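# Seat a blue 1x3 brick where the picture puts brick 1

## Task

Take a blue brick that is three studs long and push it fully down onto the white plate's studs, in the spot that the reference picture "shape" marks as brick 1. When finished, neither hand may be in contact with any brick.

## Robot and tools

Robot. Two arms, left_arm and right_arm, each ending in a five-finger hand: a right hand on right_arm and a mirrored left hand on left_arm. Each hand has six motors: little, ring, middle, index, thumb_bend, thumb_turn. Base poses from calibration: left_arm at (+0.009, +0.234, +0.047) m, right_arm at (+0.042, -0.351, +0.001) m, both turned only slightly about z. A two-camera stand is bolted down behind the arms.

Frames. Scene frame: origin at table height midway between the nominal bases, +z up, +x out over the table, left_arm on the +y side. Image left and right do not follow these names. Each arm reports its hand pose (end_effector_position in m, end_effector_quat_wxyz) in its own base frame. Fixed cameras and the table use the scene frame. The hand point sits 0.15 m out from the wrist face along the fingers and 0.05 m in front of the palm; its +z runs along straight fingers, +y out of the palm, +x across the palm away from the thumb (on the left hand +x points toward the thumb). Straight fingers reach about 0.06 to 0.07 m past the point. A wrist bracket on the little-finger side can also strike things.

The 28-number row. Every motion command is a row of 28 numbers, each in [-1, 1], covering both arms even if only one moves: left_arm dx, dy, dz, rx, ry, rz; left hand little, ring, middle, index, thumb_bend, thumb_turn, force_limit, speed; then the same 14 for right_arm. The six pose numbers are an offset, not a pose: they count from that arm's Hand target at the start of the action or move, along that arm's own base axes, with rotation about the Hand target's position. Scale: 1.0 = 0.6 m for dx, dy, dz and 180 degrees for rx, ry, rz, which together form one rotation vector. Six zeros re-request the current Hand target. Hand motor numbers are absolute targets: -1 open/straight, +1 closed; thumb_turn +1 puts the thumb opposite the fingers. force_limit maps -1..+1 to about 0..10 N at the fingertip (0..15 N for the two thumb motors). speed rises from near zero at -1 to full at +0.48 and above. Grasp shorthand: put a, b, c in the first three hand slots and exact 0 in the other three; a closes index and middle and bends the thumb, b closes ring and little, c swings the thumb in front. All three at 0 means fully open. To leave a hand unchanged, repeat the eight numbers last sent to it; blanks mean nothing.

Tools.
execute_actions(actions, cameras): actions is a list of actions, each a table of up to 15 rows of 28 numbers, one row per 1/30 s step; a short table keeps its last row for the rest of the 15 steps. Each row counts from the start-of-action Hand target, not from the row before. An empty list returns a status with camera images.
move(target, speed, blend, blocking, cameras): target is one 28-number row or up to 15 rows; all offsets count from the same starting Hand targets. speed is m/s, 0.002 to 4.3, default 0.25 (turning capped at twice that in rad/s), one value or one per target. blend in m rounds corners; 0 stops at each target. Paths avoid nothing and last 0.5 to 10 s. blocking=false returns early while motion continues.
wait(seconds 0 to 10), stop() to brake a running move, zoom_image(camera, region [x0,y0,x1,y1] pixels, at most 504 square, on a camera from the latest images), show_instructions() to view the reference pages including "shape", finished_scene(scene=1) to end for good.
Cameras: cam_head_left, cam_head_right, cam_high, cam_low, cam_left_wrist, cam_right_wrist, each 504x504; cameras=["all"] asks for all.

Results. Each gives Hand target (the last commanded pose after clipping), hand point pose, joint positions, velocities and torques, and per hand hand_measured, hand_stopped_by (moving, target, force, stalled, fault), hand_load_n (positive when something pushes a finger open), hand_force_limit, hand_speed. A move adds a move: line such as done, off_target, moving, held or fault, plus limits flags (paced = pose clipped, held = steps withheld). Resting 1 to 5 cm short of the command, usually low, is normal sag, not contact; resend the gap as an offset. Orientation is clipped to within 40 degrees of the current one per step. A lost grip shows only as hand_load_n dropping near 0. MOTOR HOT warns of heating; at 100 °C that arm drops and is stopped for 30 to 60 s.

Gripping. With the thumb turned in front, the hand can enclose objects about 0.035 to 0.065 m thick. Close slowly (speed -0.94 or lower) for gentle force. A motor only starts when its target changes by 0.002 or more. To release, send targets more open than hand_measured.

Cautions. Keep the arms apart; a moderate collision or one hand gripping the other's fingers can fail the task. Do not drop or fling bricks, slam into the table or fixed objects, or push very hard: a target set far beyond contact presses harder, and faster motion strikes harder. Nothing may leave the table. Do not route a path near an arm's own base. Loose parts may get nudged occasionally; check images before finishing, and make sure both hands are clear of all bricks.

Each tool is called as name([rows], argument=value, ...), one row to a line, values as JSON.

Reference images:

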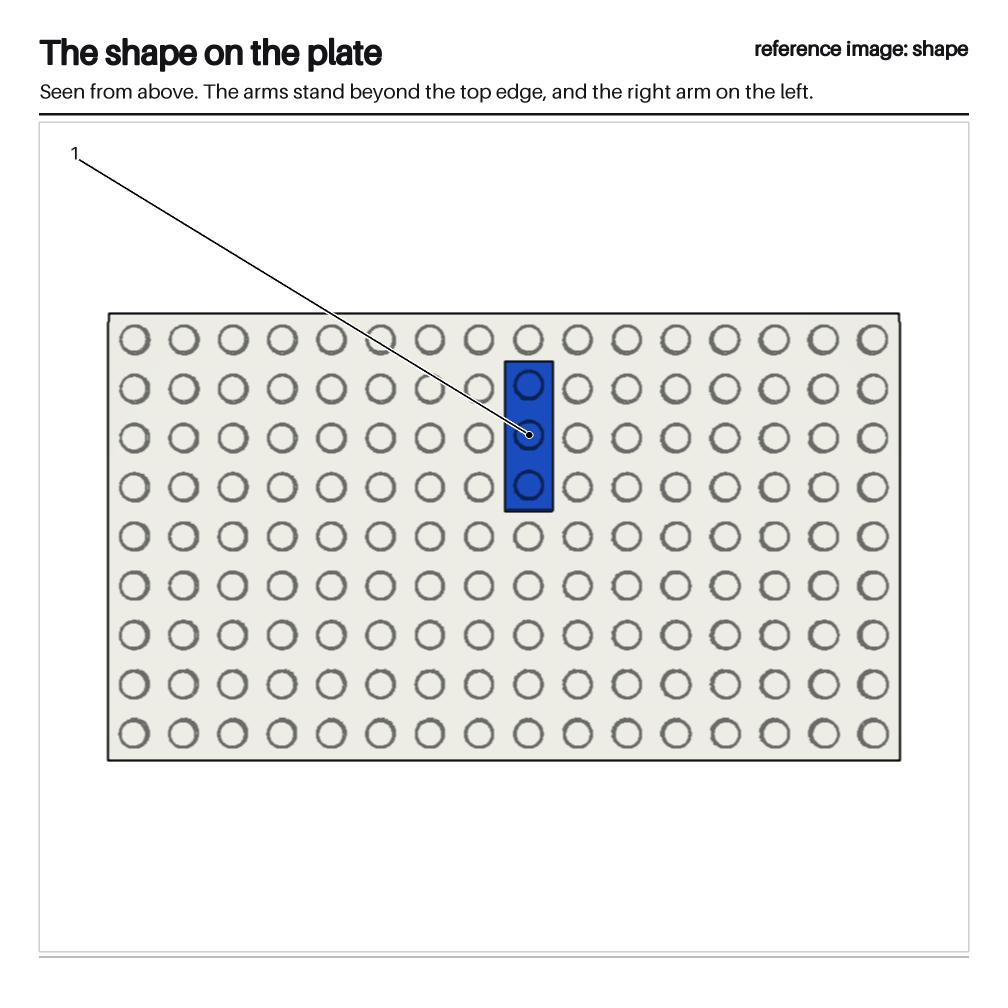

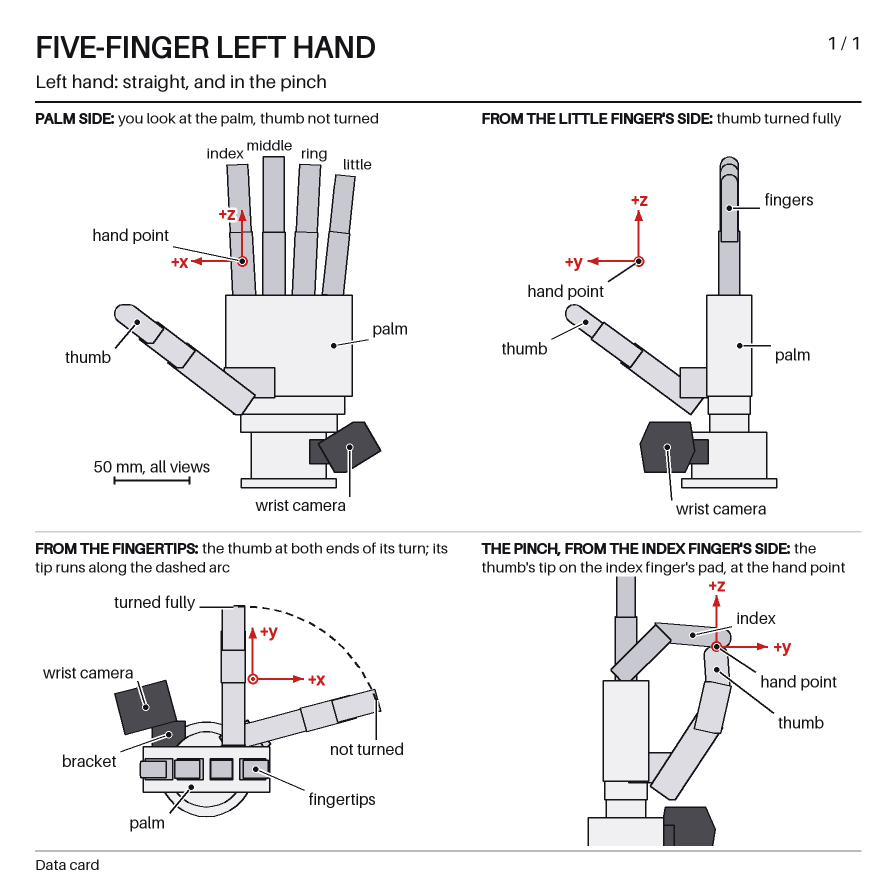

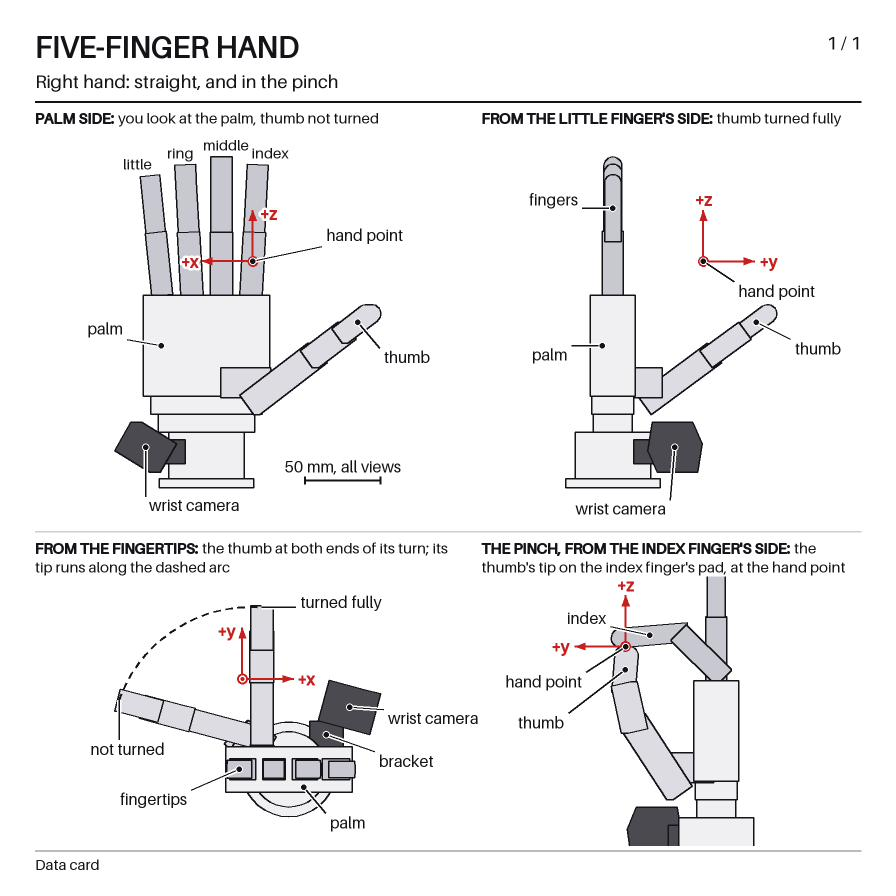

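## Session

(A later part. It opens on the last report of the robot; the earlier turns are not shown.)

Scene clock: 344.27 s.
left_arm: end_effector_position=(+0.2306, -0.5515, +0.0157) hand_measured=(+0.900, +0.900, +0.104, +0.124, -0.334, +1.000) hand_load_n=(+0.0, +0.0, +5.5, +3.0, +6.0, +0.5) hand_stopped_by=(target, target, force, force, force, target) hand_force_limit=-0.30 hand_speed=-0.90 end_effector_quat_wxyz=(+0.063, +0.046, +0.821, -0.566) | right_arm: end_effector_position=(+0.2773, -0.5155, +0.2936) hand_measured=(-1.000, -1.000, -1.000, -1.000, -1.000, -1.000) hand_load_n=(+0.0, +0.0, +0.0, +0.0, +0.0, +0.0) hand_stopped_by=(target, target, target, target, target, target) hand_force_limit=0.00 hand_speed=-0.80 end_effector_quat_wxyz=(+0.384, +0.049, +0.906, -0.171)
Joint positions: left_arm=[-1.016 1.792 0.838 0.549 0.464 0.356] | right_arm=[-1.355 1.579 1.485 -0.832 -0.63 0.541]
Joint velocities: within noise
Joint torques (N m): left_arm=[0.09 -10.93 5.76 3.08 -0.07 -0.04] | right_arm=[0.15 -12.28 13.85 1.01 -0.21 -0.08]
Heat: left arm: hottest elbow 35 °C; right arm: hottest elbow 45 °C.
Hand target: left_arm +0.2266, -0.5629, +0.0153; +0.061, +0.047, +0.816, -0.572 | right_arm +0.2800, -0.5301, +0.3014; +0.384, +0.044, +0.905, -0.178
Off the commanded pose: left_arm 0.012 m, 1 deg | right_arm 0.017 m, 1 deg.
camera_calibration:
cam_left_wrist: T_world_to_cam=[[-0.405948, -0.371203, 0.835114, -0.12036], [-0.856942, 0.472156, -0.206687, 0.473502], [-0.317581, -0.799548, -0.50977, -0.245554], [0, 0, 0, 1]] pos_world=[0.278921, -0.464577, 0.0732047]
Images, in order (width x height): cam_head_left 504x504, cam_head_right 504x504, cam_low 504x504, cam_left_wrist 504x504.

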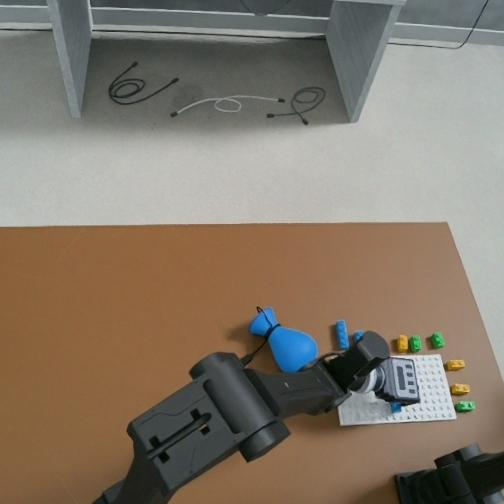

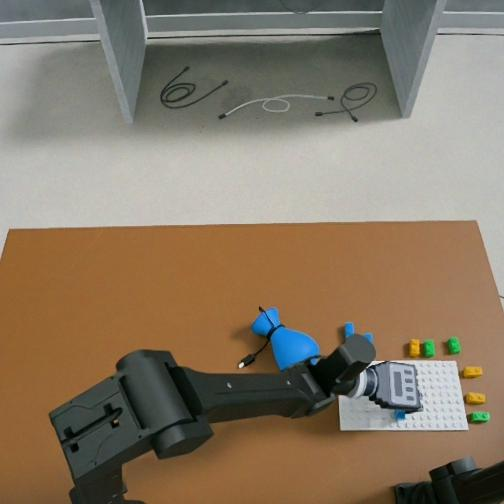

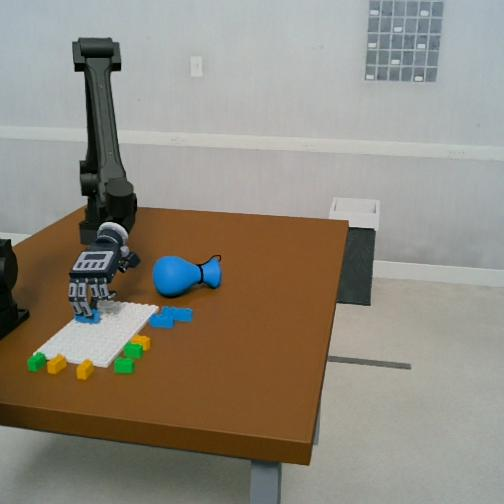

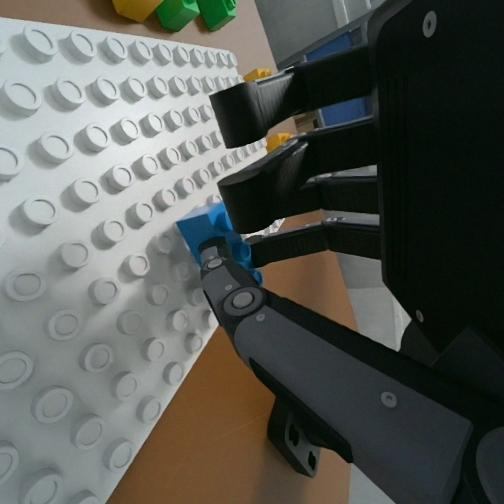

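execute_actions([
  [[0,0,0,0,0,0,0.9,0.9,0.134,0.154,-0.385,1.0,0.4,-0.9,0,0,0,0,0,0,-1,-1,-1,-1,-1,-1,0.0,-0.8]],
], cameras=["cam_head_left","cam_head_right","cam_low","cam_left_wrist"])

zoom_image(camera="cam_head_left", region=[380, 385, 420, 425])

zoom_image(camera="cam_head_right", region=[380, 395, 420, 435])

zoom_image(camera="cam_low", region=[65, 290, 115, 340])

Scene clock: 348.57 s.
left_arm: end_effector_position=(+0.2306, -0.5515, +0.0157) hand_measured=(+0.900, +0.900, +0.112, +0.150, -0.386, +1.000) hand_load_n=(+0.0, +0.5, +0.0, +1.0, +1.0, -0.5) hand_stopped_by=(target, target, force, force, target, target) hand_force_limit=0.40 hand_speed=-0.90 end_effector_quat_wxyz=(+0.063, +0.046, +0.821, -0.566) | right_arm: end_effector_position=(+0.2773, -0.5155, +0.2936) hand_measured=(-1.000, -1.000, -1.000, -1.000, -1.000, -1.000) hand_load_n=(+0.0, +0.0, +0.0, +0.0, +0.0, +0.0) hand_stopped_by=(target, target, target, target, target, target) hand_force_limit=0.00 hand_speed=-0.80 end_effector_quat_wxyz=(+0.384, +0.049, +0.906, -0.171)
Joint positions: left_arm=[-1.016 1.792 0.838 0.549 0.464 0.356] | right_arm=[-1.355 1.579 1.485 -0.832 -0.63 0.541]
Joint torques (N m): left_arm=[0.5 -10.99 5.74 3.02 -0.1 -0.06] | right_arm=[0.15 -12.51 13.87 0.98 -0.22 -0.09]
Heat: left arm: hottest elbow 35 °C; right arm: hottest elbow 45 °C.
Hand target: left_arm +0.2266, -0.5629, +0.0153; +0.061, +0.047, +0.816, -0.572 | right_arm +0.2800, -0.5301, +0.3014; +0.384, +0.044, +0.905, -0.178
Off the commanded pose: left_arm 0.012 m, 1 deg | right_arm 0.017 m, 1 deg.
Step readings (end_effector_position of left_arm | right_arm):
0: (+0.2306, -0.5515, +0.0157) | (+0.2773, -0.5155, +0.2936)
1: (+0.2306, -0.5515, +0.0157) | (+0.2773, -0.5155, +0.2936)
2: (+0.2306, -0.5515, +0.0157) | (+0.2773, -0.5155, +0.2936)
4: (+0.2306, -0.5515, +0.0157) | (+0.2773, -0.5155, +0.2936)
8: (+0.2306, -0.5515, +0.0157) | (+0.2773, -0.5155, +0.2936)
15: (+0.2306, -0.5515, +0.0157) | (+0.2773, -0.5155, +0.2936)
camera_calibration:
cam_left_wrist: T_world_to_cam=[[-0.405948, -0.371203, 0.835114, -0.12036], [-0.856942, 0.472156, -0.206687, 0.473502], [-0.317581, -0.799548, -0.50977, -0.245554], [0, 0, 0, 1]] pos_world=[0.278921, -0.464577, 0.0732047]
Images, in order (width x height): cam_head_left 504x504, cam_head_right 504x504, cam_low 504x504, cam_left_wrist 504x504.

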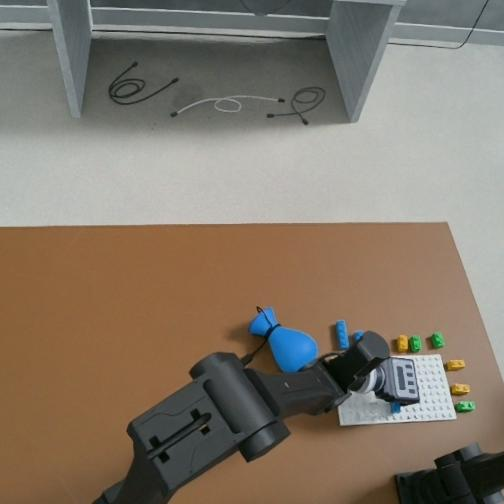

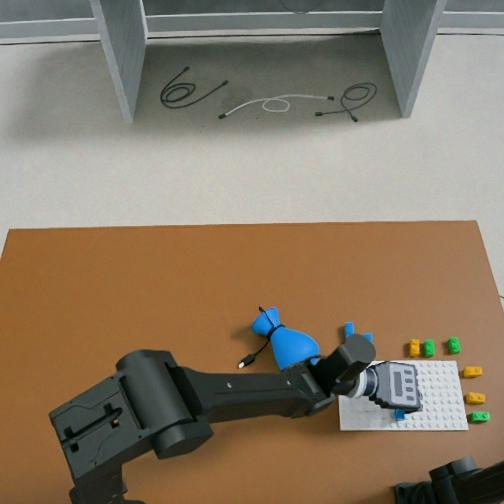

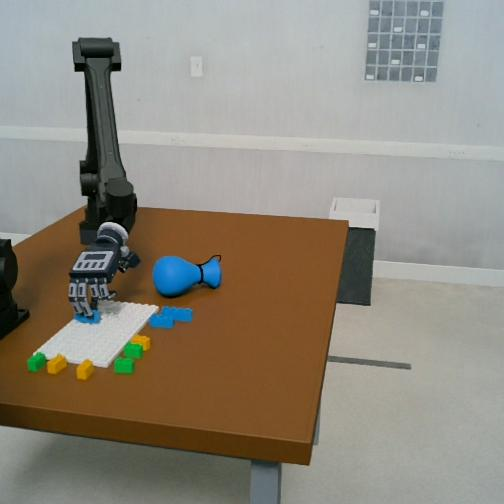

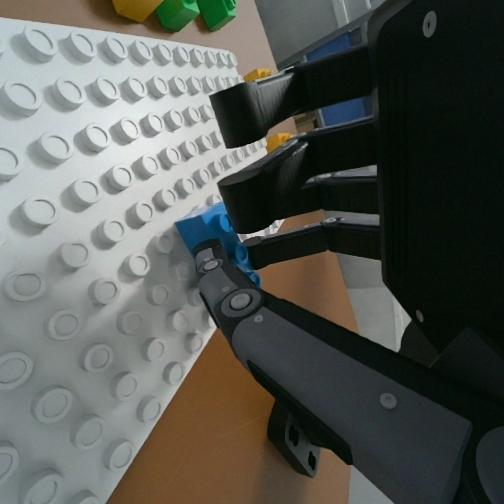

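Scaled by 12.600 from the camera's 504x504 image, which has a finer 720x720 frame.

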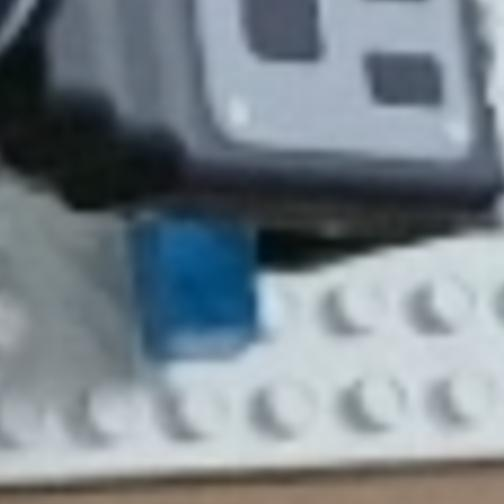

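Scaled by 12.600 from the camera's 504x504 image, which has a finer 720x720 frame.

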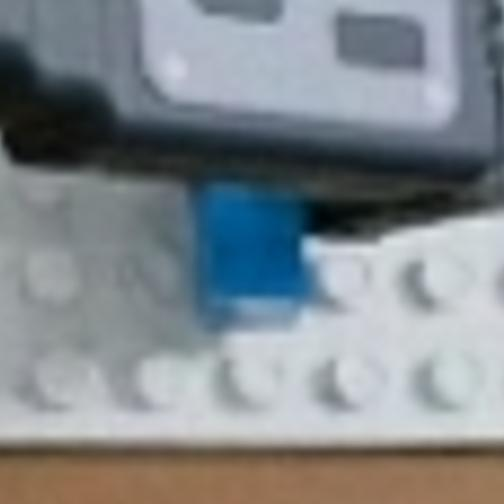

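Scaled by 10.080 from the camera's 504x504 image, which has a finer 720x720 frame.

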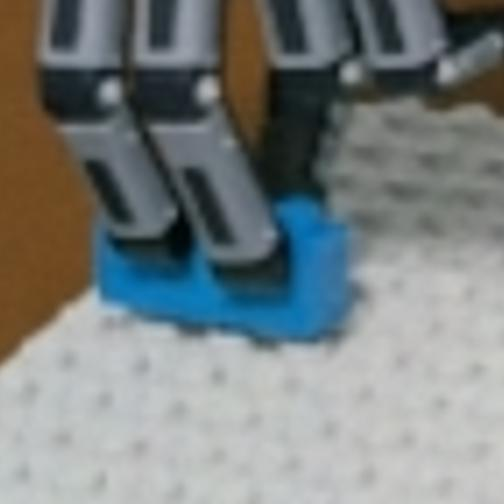

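execute_actions([
  [[0,0,0,0,0,0,0.9,0.9,0.4,0.4,-0.385,1.0,-0.1,-0.9,0,0,0,0,0,0,-1,-1,-1,-1,-1,-1,0.0,-0.8]],
], cameras=["cam_head_left","cam_head_right","cam_low","cam_left_wrist"])

zoom_image(camera="cam_head_left", region=[380, 385, 420, 425])

zoom_image(camera="cam_head_right", region=[380, 395, 420, 435])

zoom_image(camera="cam_low", region=[65, 290, 115, 340])

zoom_image(camera="cam_left_wrist", region=[150, 190, 290, 330])

Scene clock: 350.47 s.
left_arm: end_effector_position=(+0.2306, -0.5515, +0.0157) hand_measured=(+0.900, +0.900, +0.136, +0.174, -0.388, +1.000) hand_load_n=(+0.0, +0.0, +6.0, +5.0, +9.0, +0.5) hand_stopped_by=(target, target, force, force, target, target) hand_force_limit=-0.10 hand_speed=-0.90 end_effector_quat_wxyz=(+0.063, +0.046, +0.821, -0.566) | right_arm: end_effector_position=(+0.2773, -0.5155, +0.2936) hand_measured=(-1.000, -1.000, -1.000, -1.000, -1.000, -1.000) hand_load_n=(+0.0, +0.0, +0.0, +0.0, +0.0, +0.0) hand_stopped_by=(target, target, target, target, target, target) hand_force_limit=0.00 hand_speed=-0.80 end_effector_quat_wxyz=(+0.384, +0.049, +0.906, -0.171)
Joint positions: left_arm=[-1.016 1.792 0.838 0.549 0.464 0.356] | right_arm=[-1.355 1.579 1.485 -0.832 -0.63 0.541]
Joint torques (N m): left_arm=[0.21 -10.64 5.78 3.11 -0.07 -0.04] | right_arm=[0.03 -12.34 13.86 0.96 -0.21 -0.07]
Heat: left arm: hottest elbow 35 °C; right arm: hottest elbow 45 °C.
Hand target: left_arm +0.2266, -0.5629, +0.0153; +0.061, +0.047, +0.816, -0.572 | right_arm +0.2800, -0.5301, +0.3014; +0.384, +0.044, +0.905, -0.178
Off the commanded pose: left_arm 0.012 m, 1 deg | right_arm 0.017 m, 1 deg.
Step readings (end_effector_position of left_arm | right_arm):
0: (+0.2306, -0.5515, +0.0157) | (+0.2773, -0.5155, +0.2936)
1: (+0.2306, -0.5515, +0.0157) | (+0.2773, -0.5155, +0.2936)
2: (+0.2306, -0.5515, +0.0157) | (+0.2773, -0.5155, +0.2936)
4: (+0.2306, -0.5515, +0.0157) | (+0.2773, -0.5155, +0.2936)
8: (+0.2306, -0.5515, +0.0157) | (+0.2773, -0.5155, +0.2936)
15: (+0.2306, -0.5515, +0.0157) | (+0.2773, -0.5155, +0.2936)
camera_calibration:
cam_left_wrist: T_world_to_cam=[[-0.405948, -0.371203, 0.835114, -0.12036], [-0.856942, 0.472156, -0.206687, 0.473502], [-0.317581, -0.799548, -0.50977, -0.245554], [0, 0, 0, 1]] pos_world=[0.278921, -0.464577, 0.0732047]
Images, in order (width x height): cam_head_left 504x504, cam_head_right 504x504, cam_low 504x504, cam_left_wrist 504x504.

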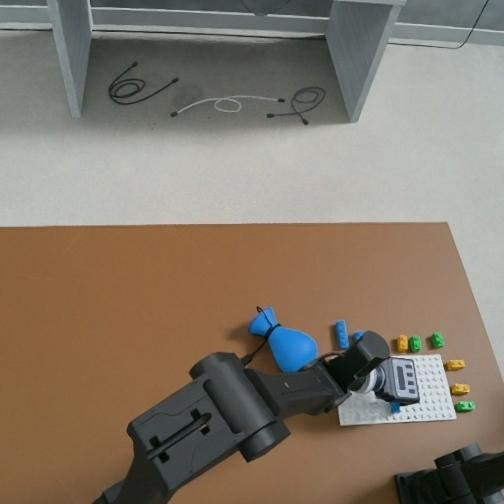

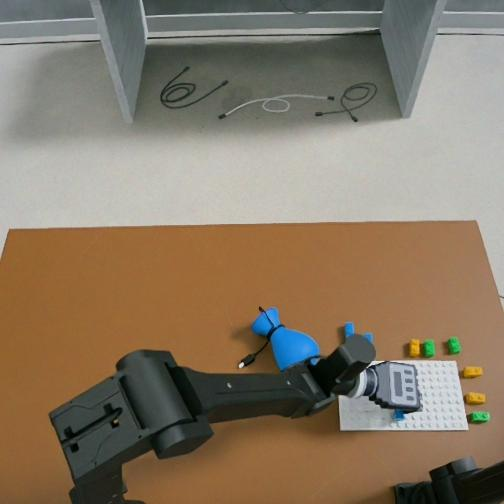

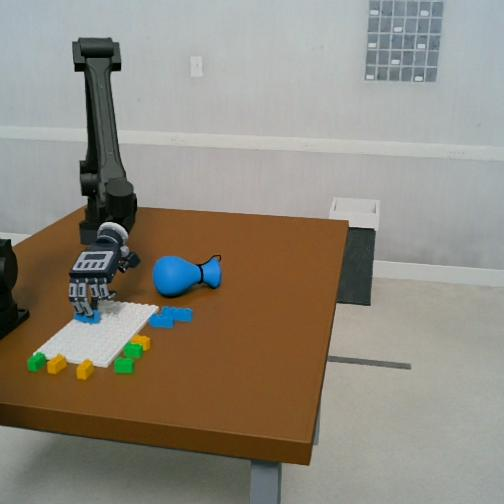

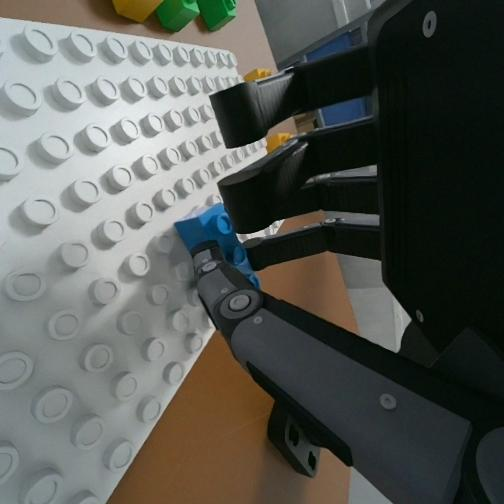

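Scaled by 12.600 from the camera's 504x504 image, which has a finer 720x720 frame.

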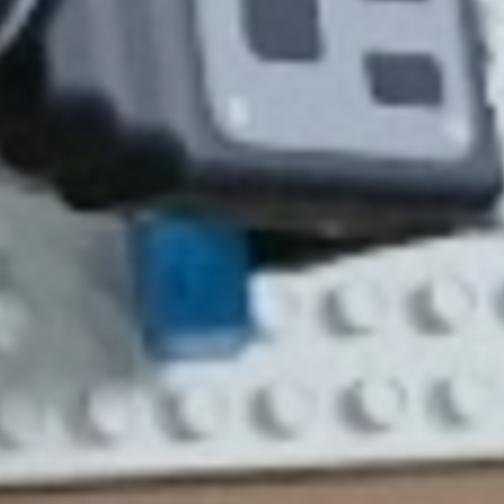

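Scaled by 12.600 from the camera's 504x504 image, which has a finer 720x720 frame.

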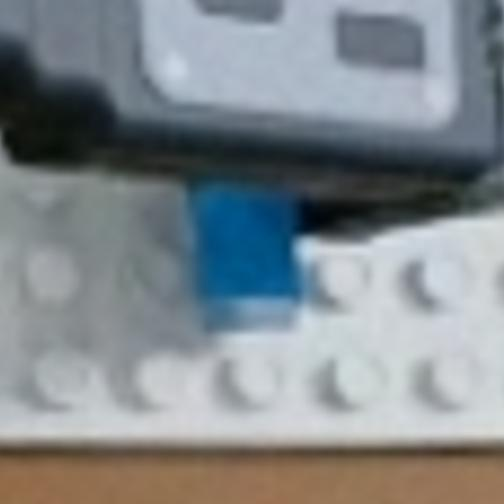

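Scaled by 10.080 from the camera's 504x504 image, which has a finer 720x720 frame.

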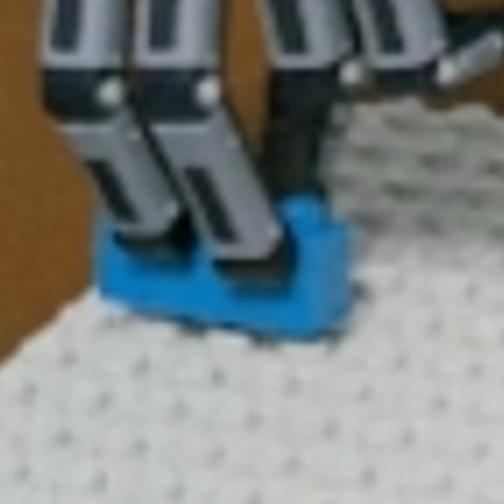

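Scaled by 3.600 from the camera's 504x504 image, which has a finer 720x720 frame.

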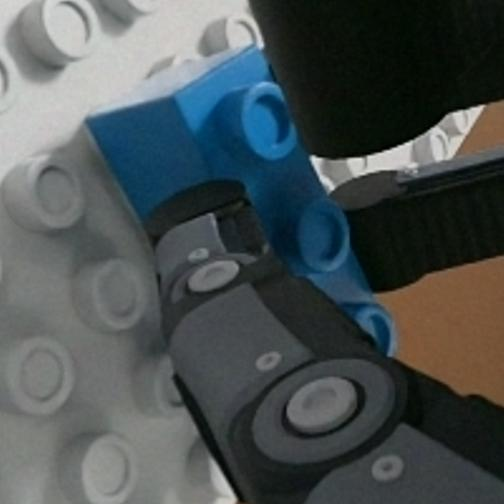

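zoom_image(camera="cam_low", region=[140, 295, 200, 355])

zoom_image(camera="cam_head_right", region=[335, 315, 380, 360])

zoom_image(camera="cam_left_wrist", region=[60, 160, 280, 380])

Scaled by 8.400 from the camera's 504x504 image, which has a finer 720x720 frame.

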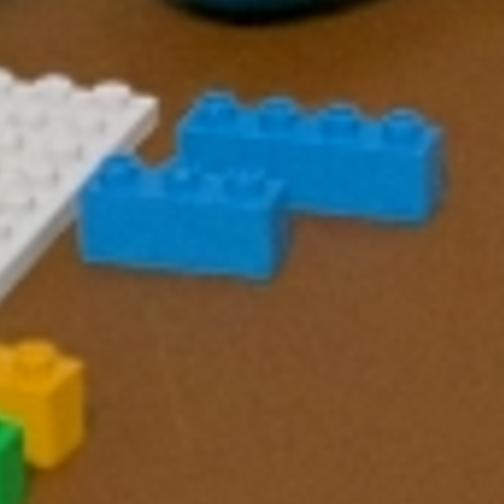

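Scaled by 11.200 from the camera's 504x504 image, which has a finer 720x720 frame.

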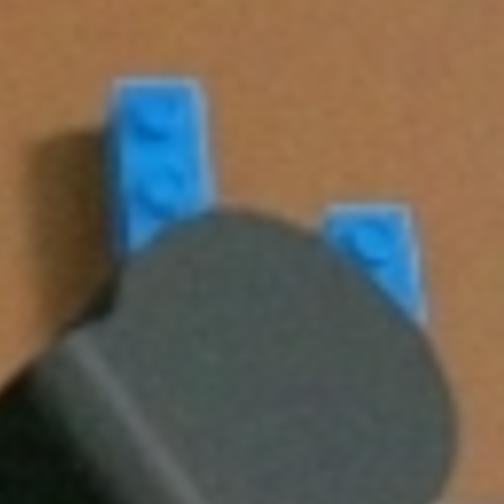

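Scaled by 2.291 from the camera's 504x504 image, which has a finer 720x720 frame.

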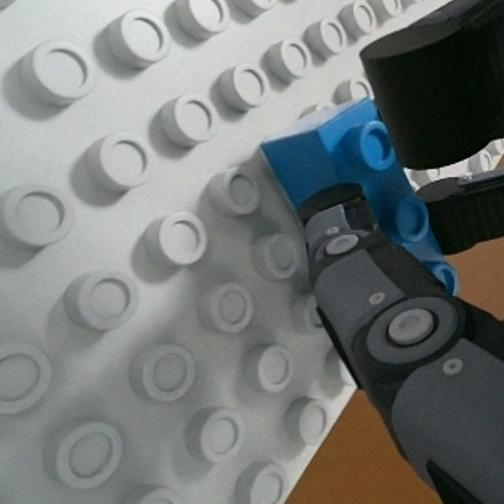

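zoom_image(camera="cam_left_wrist", region=[130, 180, 210, 260])

zoom_image(camera="cam_left_wrist", region=[100, 180, 240, 320])

zoom_image(camera="cam_low", region=[70, 300, 106, 336])

Scaled by 6.300 from the camera's 504x504 image, which has a finer 720x720 frame.

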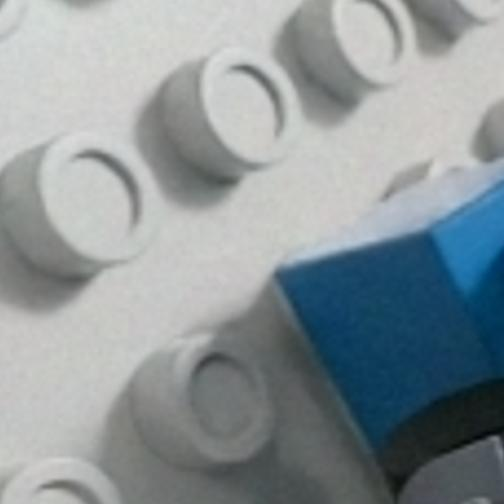

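Scaled by 3.600 from the camera's 504x504 image, which has a finer 720x720 frame.

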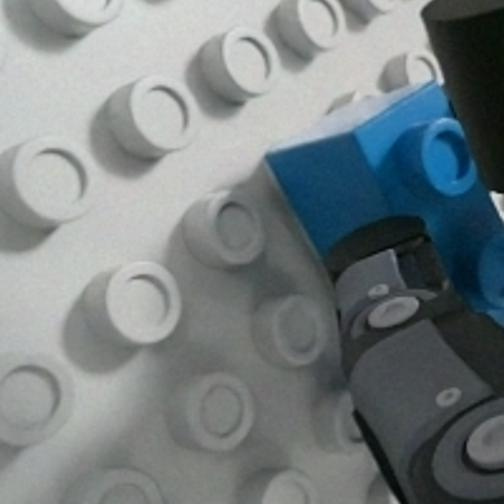

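Scaled by 14.000 from the camera's 504x504 image, which has a finer 720x720 frame.

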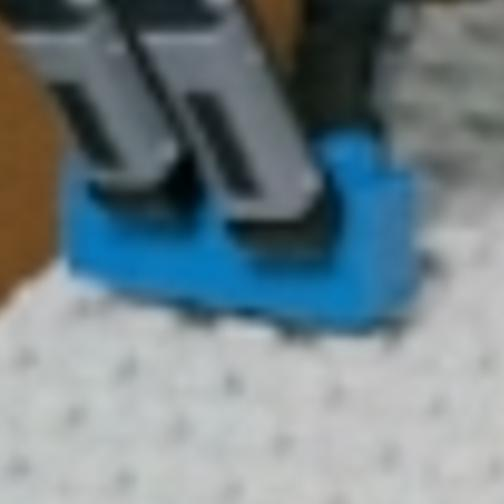

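move(target=[0,0,0.03,0,0,0,0.9,0.9,0.4,0.4,-0.385,1.0,-0.1,-0.9,0,0,0,0,0,0,-1,-1,-1,-1,-1,-1,0.0,-0.8], speed=0.05, cameras=["cam_head_left","cam_head_right","cam_low","cam_left_wrist"])

zoom_image(camera="cam_head_left", region=[380, 385, 420, 425])

zoom_image(camera="cam_head_right", region=[380, 395, 420, 435])

zoom_image(camera="cam_low", region=[70, 300, 106, 336])

zoom_image(camera="cam_left_wrist", region=[100, 180, 240, 320])

Scene clock: 371.03 s.
left_arm: end_effector_position=(+0.2302, -0.5509, +0.0198) hand_measured=(+0.900, +0.900, +0.136, +0.174, -0.388, +1.000) hand_load_n=(+0.0, +0.0, +6.0, +5.0, +9.5, +0.5) hand_stopped_by=(target, target, force, force, target, target) hand_force_limit=-0.10 hand_speed=-0.90 end_effector_quat_wxyz=(+0.063, +0.045, +0.821, -0.565) | right_arm: end_effector_position=(+0.2773, -0.5155, +0.2936) hand_measured=(-1.000, -1.000, -1.000, -1.000, -1.000, -1.000) hand_load_n=(+0.0, +0.0, +0.5, +0.0, +0.0, -0.5) hand_stopped_by=(target, target, target, target, target, target) hand_force_limit=0.00 hand_speed=-0.80 end_effector_quat_wxyz=(+0.384, +0.049, +0.906, -0.171)
Joint positions: left_arm=[-1.016 1.78 0.838 0.537 0.464 0.356] | right_arm=[-1.355 1.579 1.485 -0.832 -0.63 0.541]
Joint torques (N m): left_arm=[0.38 -12.92 6.41 1.51 -0.09 -0.04] | right_arm=[-0.09 -12.34 13.86 0.92 -0.23 -0.09]
Heat: left arm: hottest elbow 35 °C; right arm: hottest elbow 45 °C.
Hand target: left_arm +0.2266, -0.5630, +0.0334; +0.061, +0.048, +0.816, -0.573 | right_arm +0.2800, -0.5301, +0.3014; +0.384, +0.044, +0.905, -0.178
Off the commanded pose: left_arm 0.018 m, 1 deg | right_arm 0.017 m, 1 deg.
move: off_target (left_arm, right_arm)
camera_calibration:
cam_left_wrist: T_world_to_cam=[[-0.405092, -0.372065, 0.835146, -0.12436], [-0.85721, 0.472224, -0.205415, 0.473866], [-0.317948, -0.799107, -0.510232, -0.242818], [0, 0, 0, 1]] pos_world=[0.278622, -0.464078, 0.0773047]
Images, in order (width x height): cam_head_left 504x504, cam_head_right 504x504, cam_low 504x504, cam_left_wrist 504x504.

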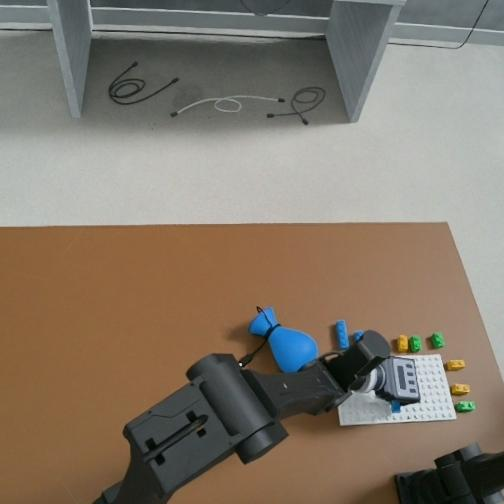

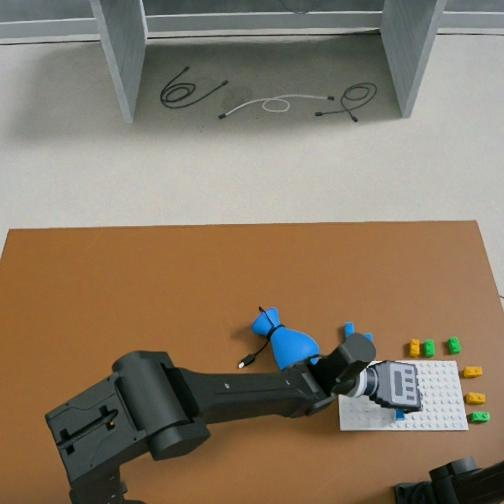

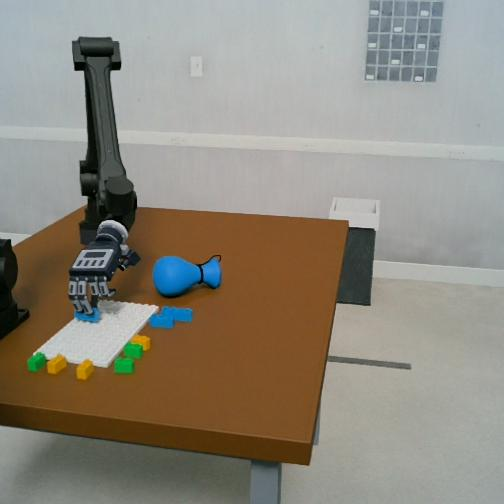

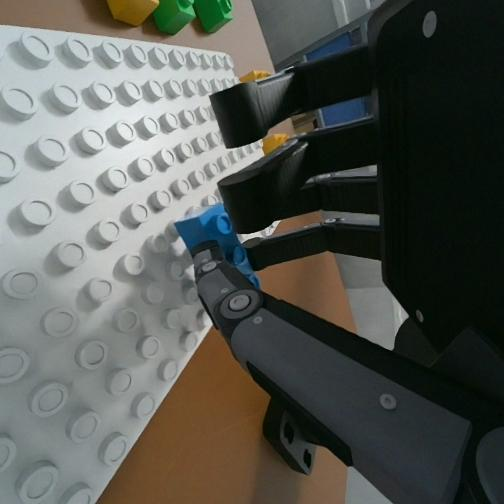

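Scaled by 12.600 from the camera's 504x504 image, which has a finer 720x720 frame.

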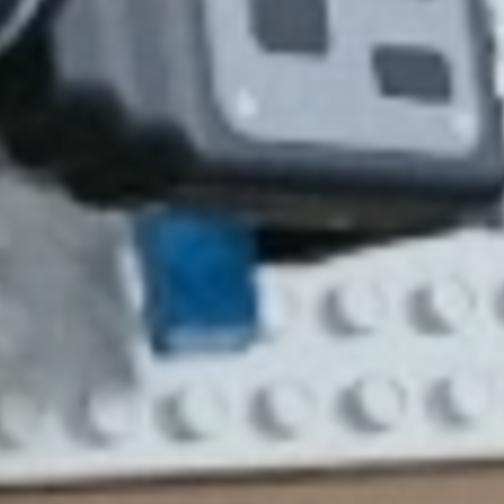

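Scaled by 12.600 from the camera's 504x504 image, which has a finer 720x720 frame.

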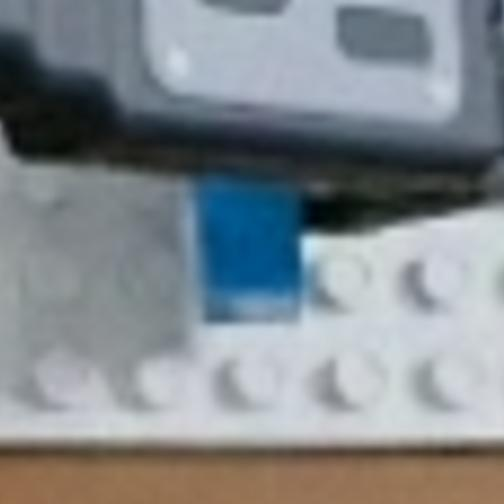

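Scaled by 14.000 from the camera's 504x504 image, which has a finer 720x720 frame.

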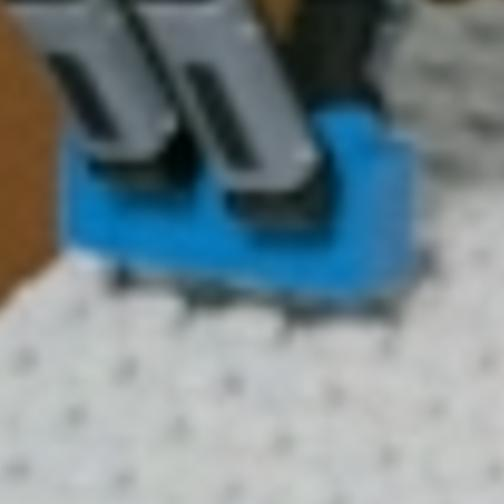

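Scaled by 3.600 from the camera's 504x504 image, which has a finer 720x720 frame.

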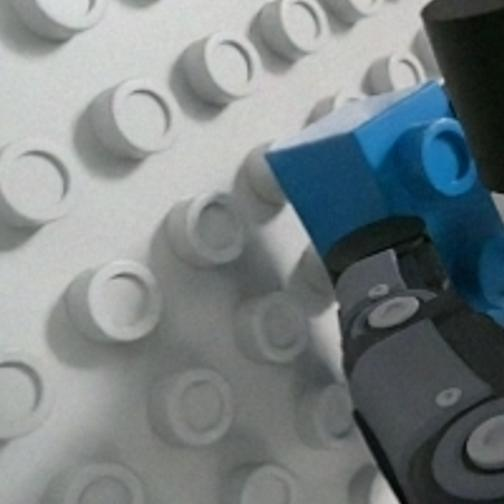

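execute_actions(actions=[], cameras=["cam_high","cam_right_wrist","cam_low"])

zoom_image(camera="cam_low", region=[60, 260, 140, 340])

Scene clock: 382.00 s.
left_arm: end_effector_position=(+0.2302, -0.5508, +0.0197) hand_measured=(+0.900, +0.900, +0.136, +0.174, -0.388, +1.000) hand_load_n=(+0.0, +0.0, +6.0, +5.0, +9.0, +1.0) hand_stopped_by=(target, target, force, force, target, target) hand_force_limit=-0.10 hand_speed=-0.90 end_effector_quat_wxyz=(+0.063, +0.045, +0.821, -0.565) | right_arm: end_effector_position=(+0.2773, -0.5155, +0.2936) hand_measured=(-1.000, -1.000, -1.000, -1.000, -1.000, -1.000) hand_load_n=(+0.0, +0.0, +0.0, +0.0, +0.0, +0.0) hand_stopped_by=(target, target, target, target, target, target) hand_force_limit=0.00 hand_speed=-0.80 end_effector_quat_wxyz=(+0.384, +0.049, +0.906, -0.171)
Joint positions: left_arm=[-1.016 1.78 0.838 0.536 0.464 0.356] | right_arm=[-1.355 1.579 1.485 -0.832 -0.63 0.541]
Joint velocities: within noise
Joint torques (N m): left_arm=[0.73 -12.81 6.27 1.55 -0.07 -0.05] | right_arm=[-0.09 -12.45 13.91 0.96 -0.21 -0.08]
Heat: left arm: hottest elbow 35 °C; right arm: hottest elbow 45 °C.
Hand target: left_arm +0.2266, -0.5629, +0.0334; +0.061, +0.047, +0.816, -0.572 | right_arm +0.2800, -0.5301, +0.3014; +0.384, +0.044, +0.905, -0.178
Off the commanded pose: left_arm 0.019 m, 1 deg | right_arm 0.017 m, 1 deg.
camera_calibration:
cam_right_wrist: T_world_to_cam=[[0.035497, 0.867824, -0.495602, 0.58656], [0.268794, 0.469349, 0.841107, -0.0808604], [0.962543, -0.163072, -0.216606, -0.174625], [0, 0, 0, 1]] pos_world=[0.168998, -0.499556, 0.320888]
Images, in order (width x height): cam_high 504x504, cam_low 504x504, cam_right_wrist 504x504.

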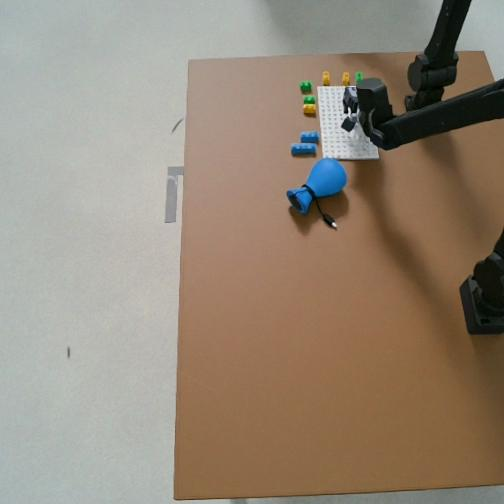

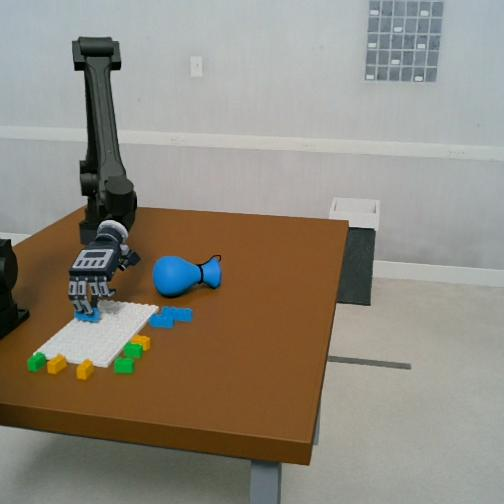

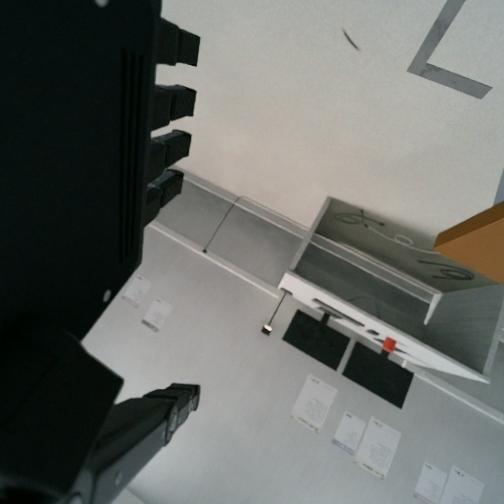

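Scaled by 6.300 from the camera's 504x504 image, which has a finer 720x720 frame.

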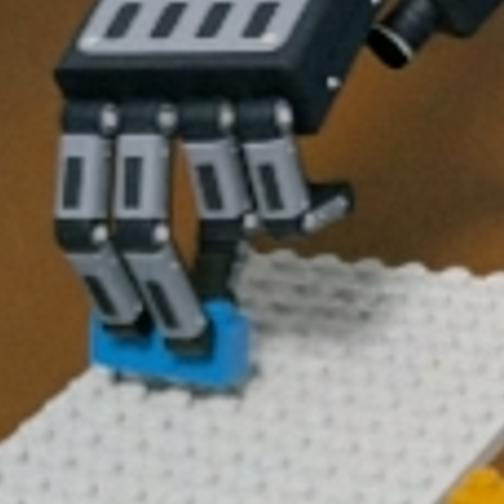

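move(target=[0,0,-0.035,0,0,0,0.9,0.9,0.4,0.4,-0.385,1.0,-0.1,-0.9,0,0,0,0,0,0,-1,-1,-1,-1,-1,-1,0.0,-0.8], speed=0.04)

Scene clock: 392.73 s.
left_arm: end_effector_position=(+0.2308, -0.5518, +0.0131) hand_measured=(+0.900, +0.900, +0.136, +0.174, -0.388, +1.000) hand_load_n=(+0.0, +0.0, +5.5, +5.0, +9.0, +0.5) hand_stopped_by=(target, target, force, force, target, target) hand_force_limit=-0.10 hand_speed=-0.90 end_effector_quat_wxyz=(+0.063, +0.046, +0.821, -0.566) | right_arm: end_effector_position=(+0.2773, -0.5155, +0.2936) hand_measured=(-1.000, -1.000, -1.000, -1.000, -1.000, -1.000) hand_load_n=(+0.0, +0.0, +0.0, +0.0, +0.0, +0.0) hand_stopped_by=(target, target, target, target, target, target) hand_force_limit=0.00 hand_speed=-0.80 end_effector_quat_wxyz=(+0.384, +0.049, +0.906, -0.171)
Joint positions: left_arm=[-1.016 1.799 0.838 0.558 0.464 0.356] | right_arm=[-1.355 1.579 1.485 -0.832 -0.63 0.541]
Joint torques (N m): left_arm=[0.67 -11.22 5.68 3.03 -0.1 -0.05] | right_arm=[0.09 -12.28 13.85 0.96 -0.22 -0.08]
Heat: left arm: hottest elbow 35 °C; right arm: hottest elbow 45 °C.
Hand target: left_arm +0.2266, -0.5629, +0.0122; +0.061, +0.047, +0.816, -0.572 | right_arm +0.2800, -0.5301, +0.3014; +0.384, +0.044, +0.905, -0.178
Off the commanded pose: left_arm 0.012 m, 1 deg | right_arm 0.017 m, 1 deg.
move: off_target (left_arm, right_arm)


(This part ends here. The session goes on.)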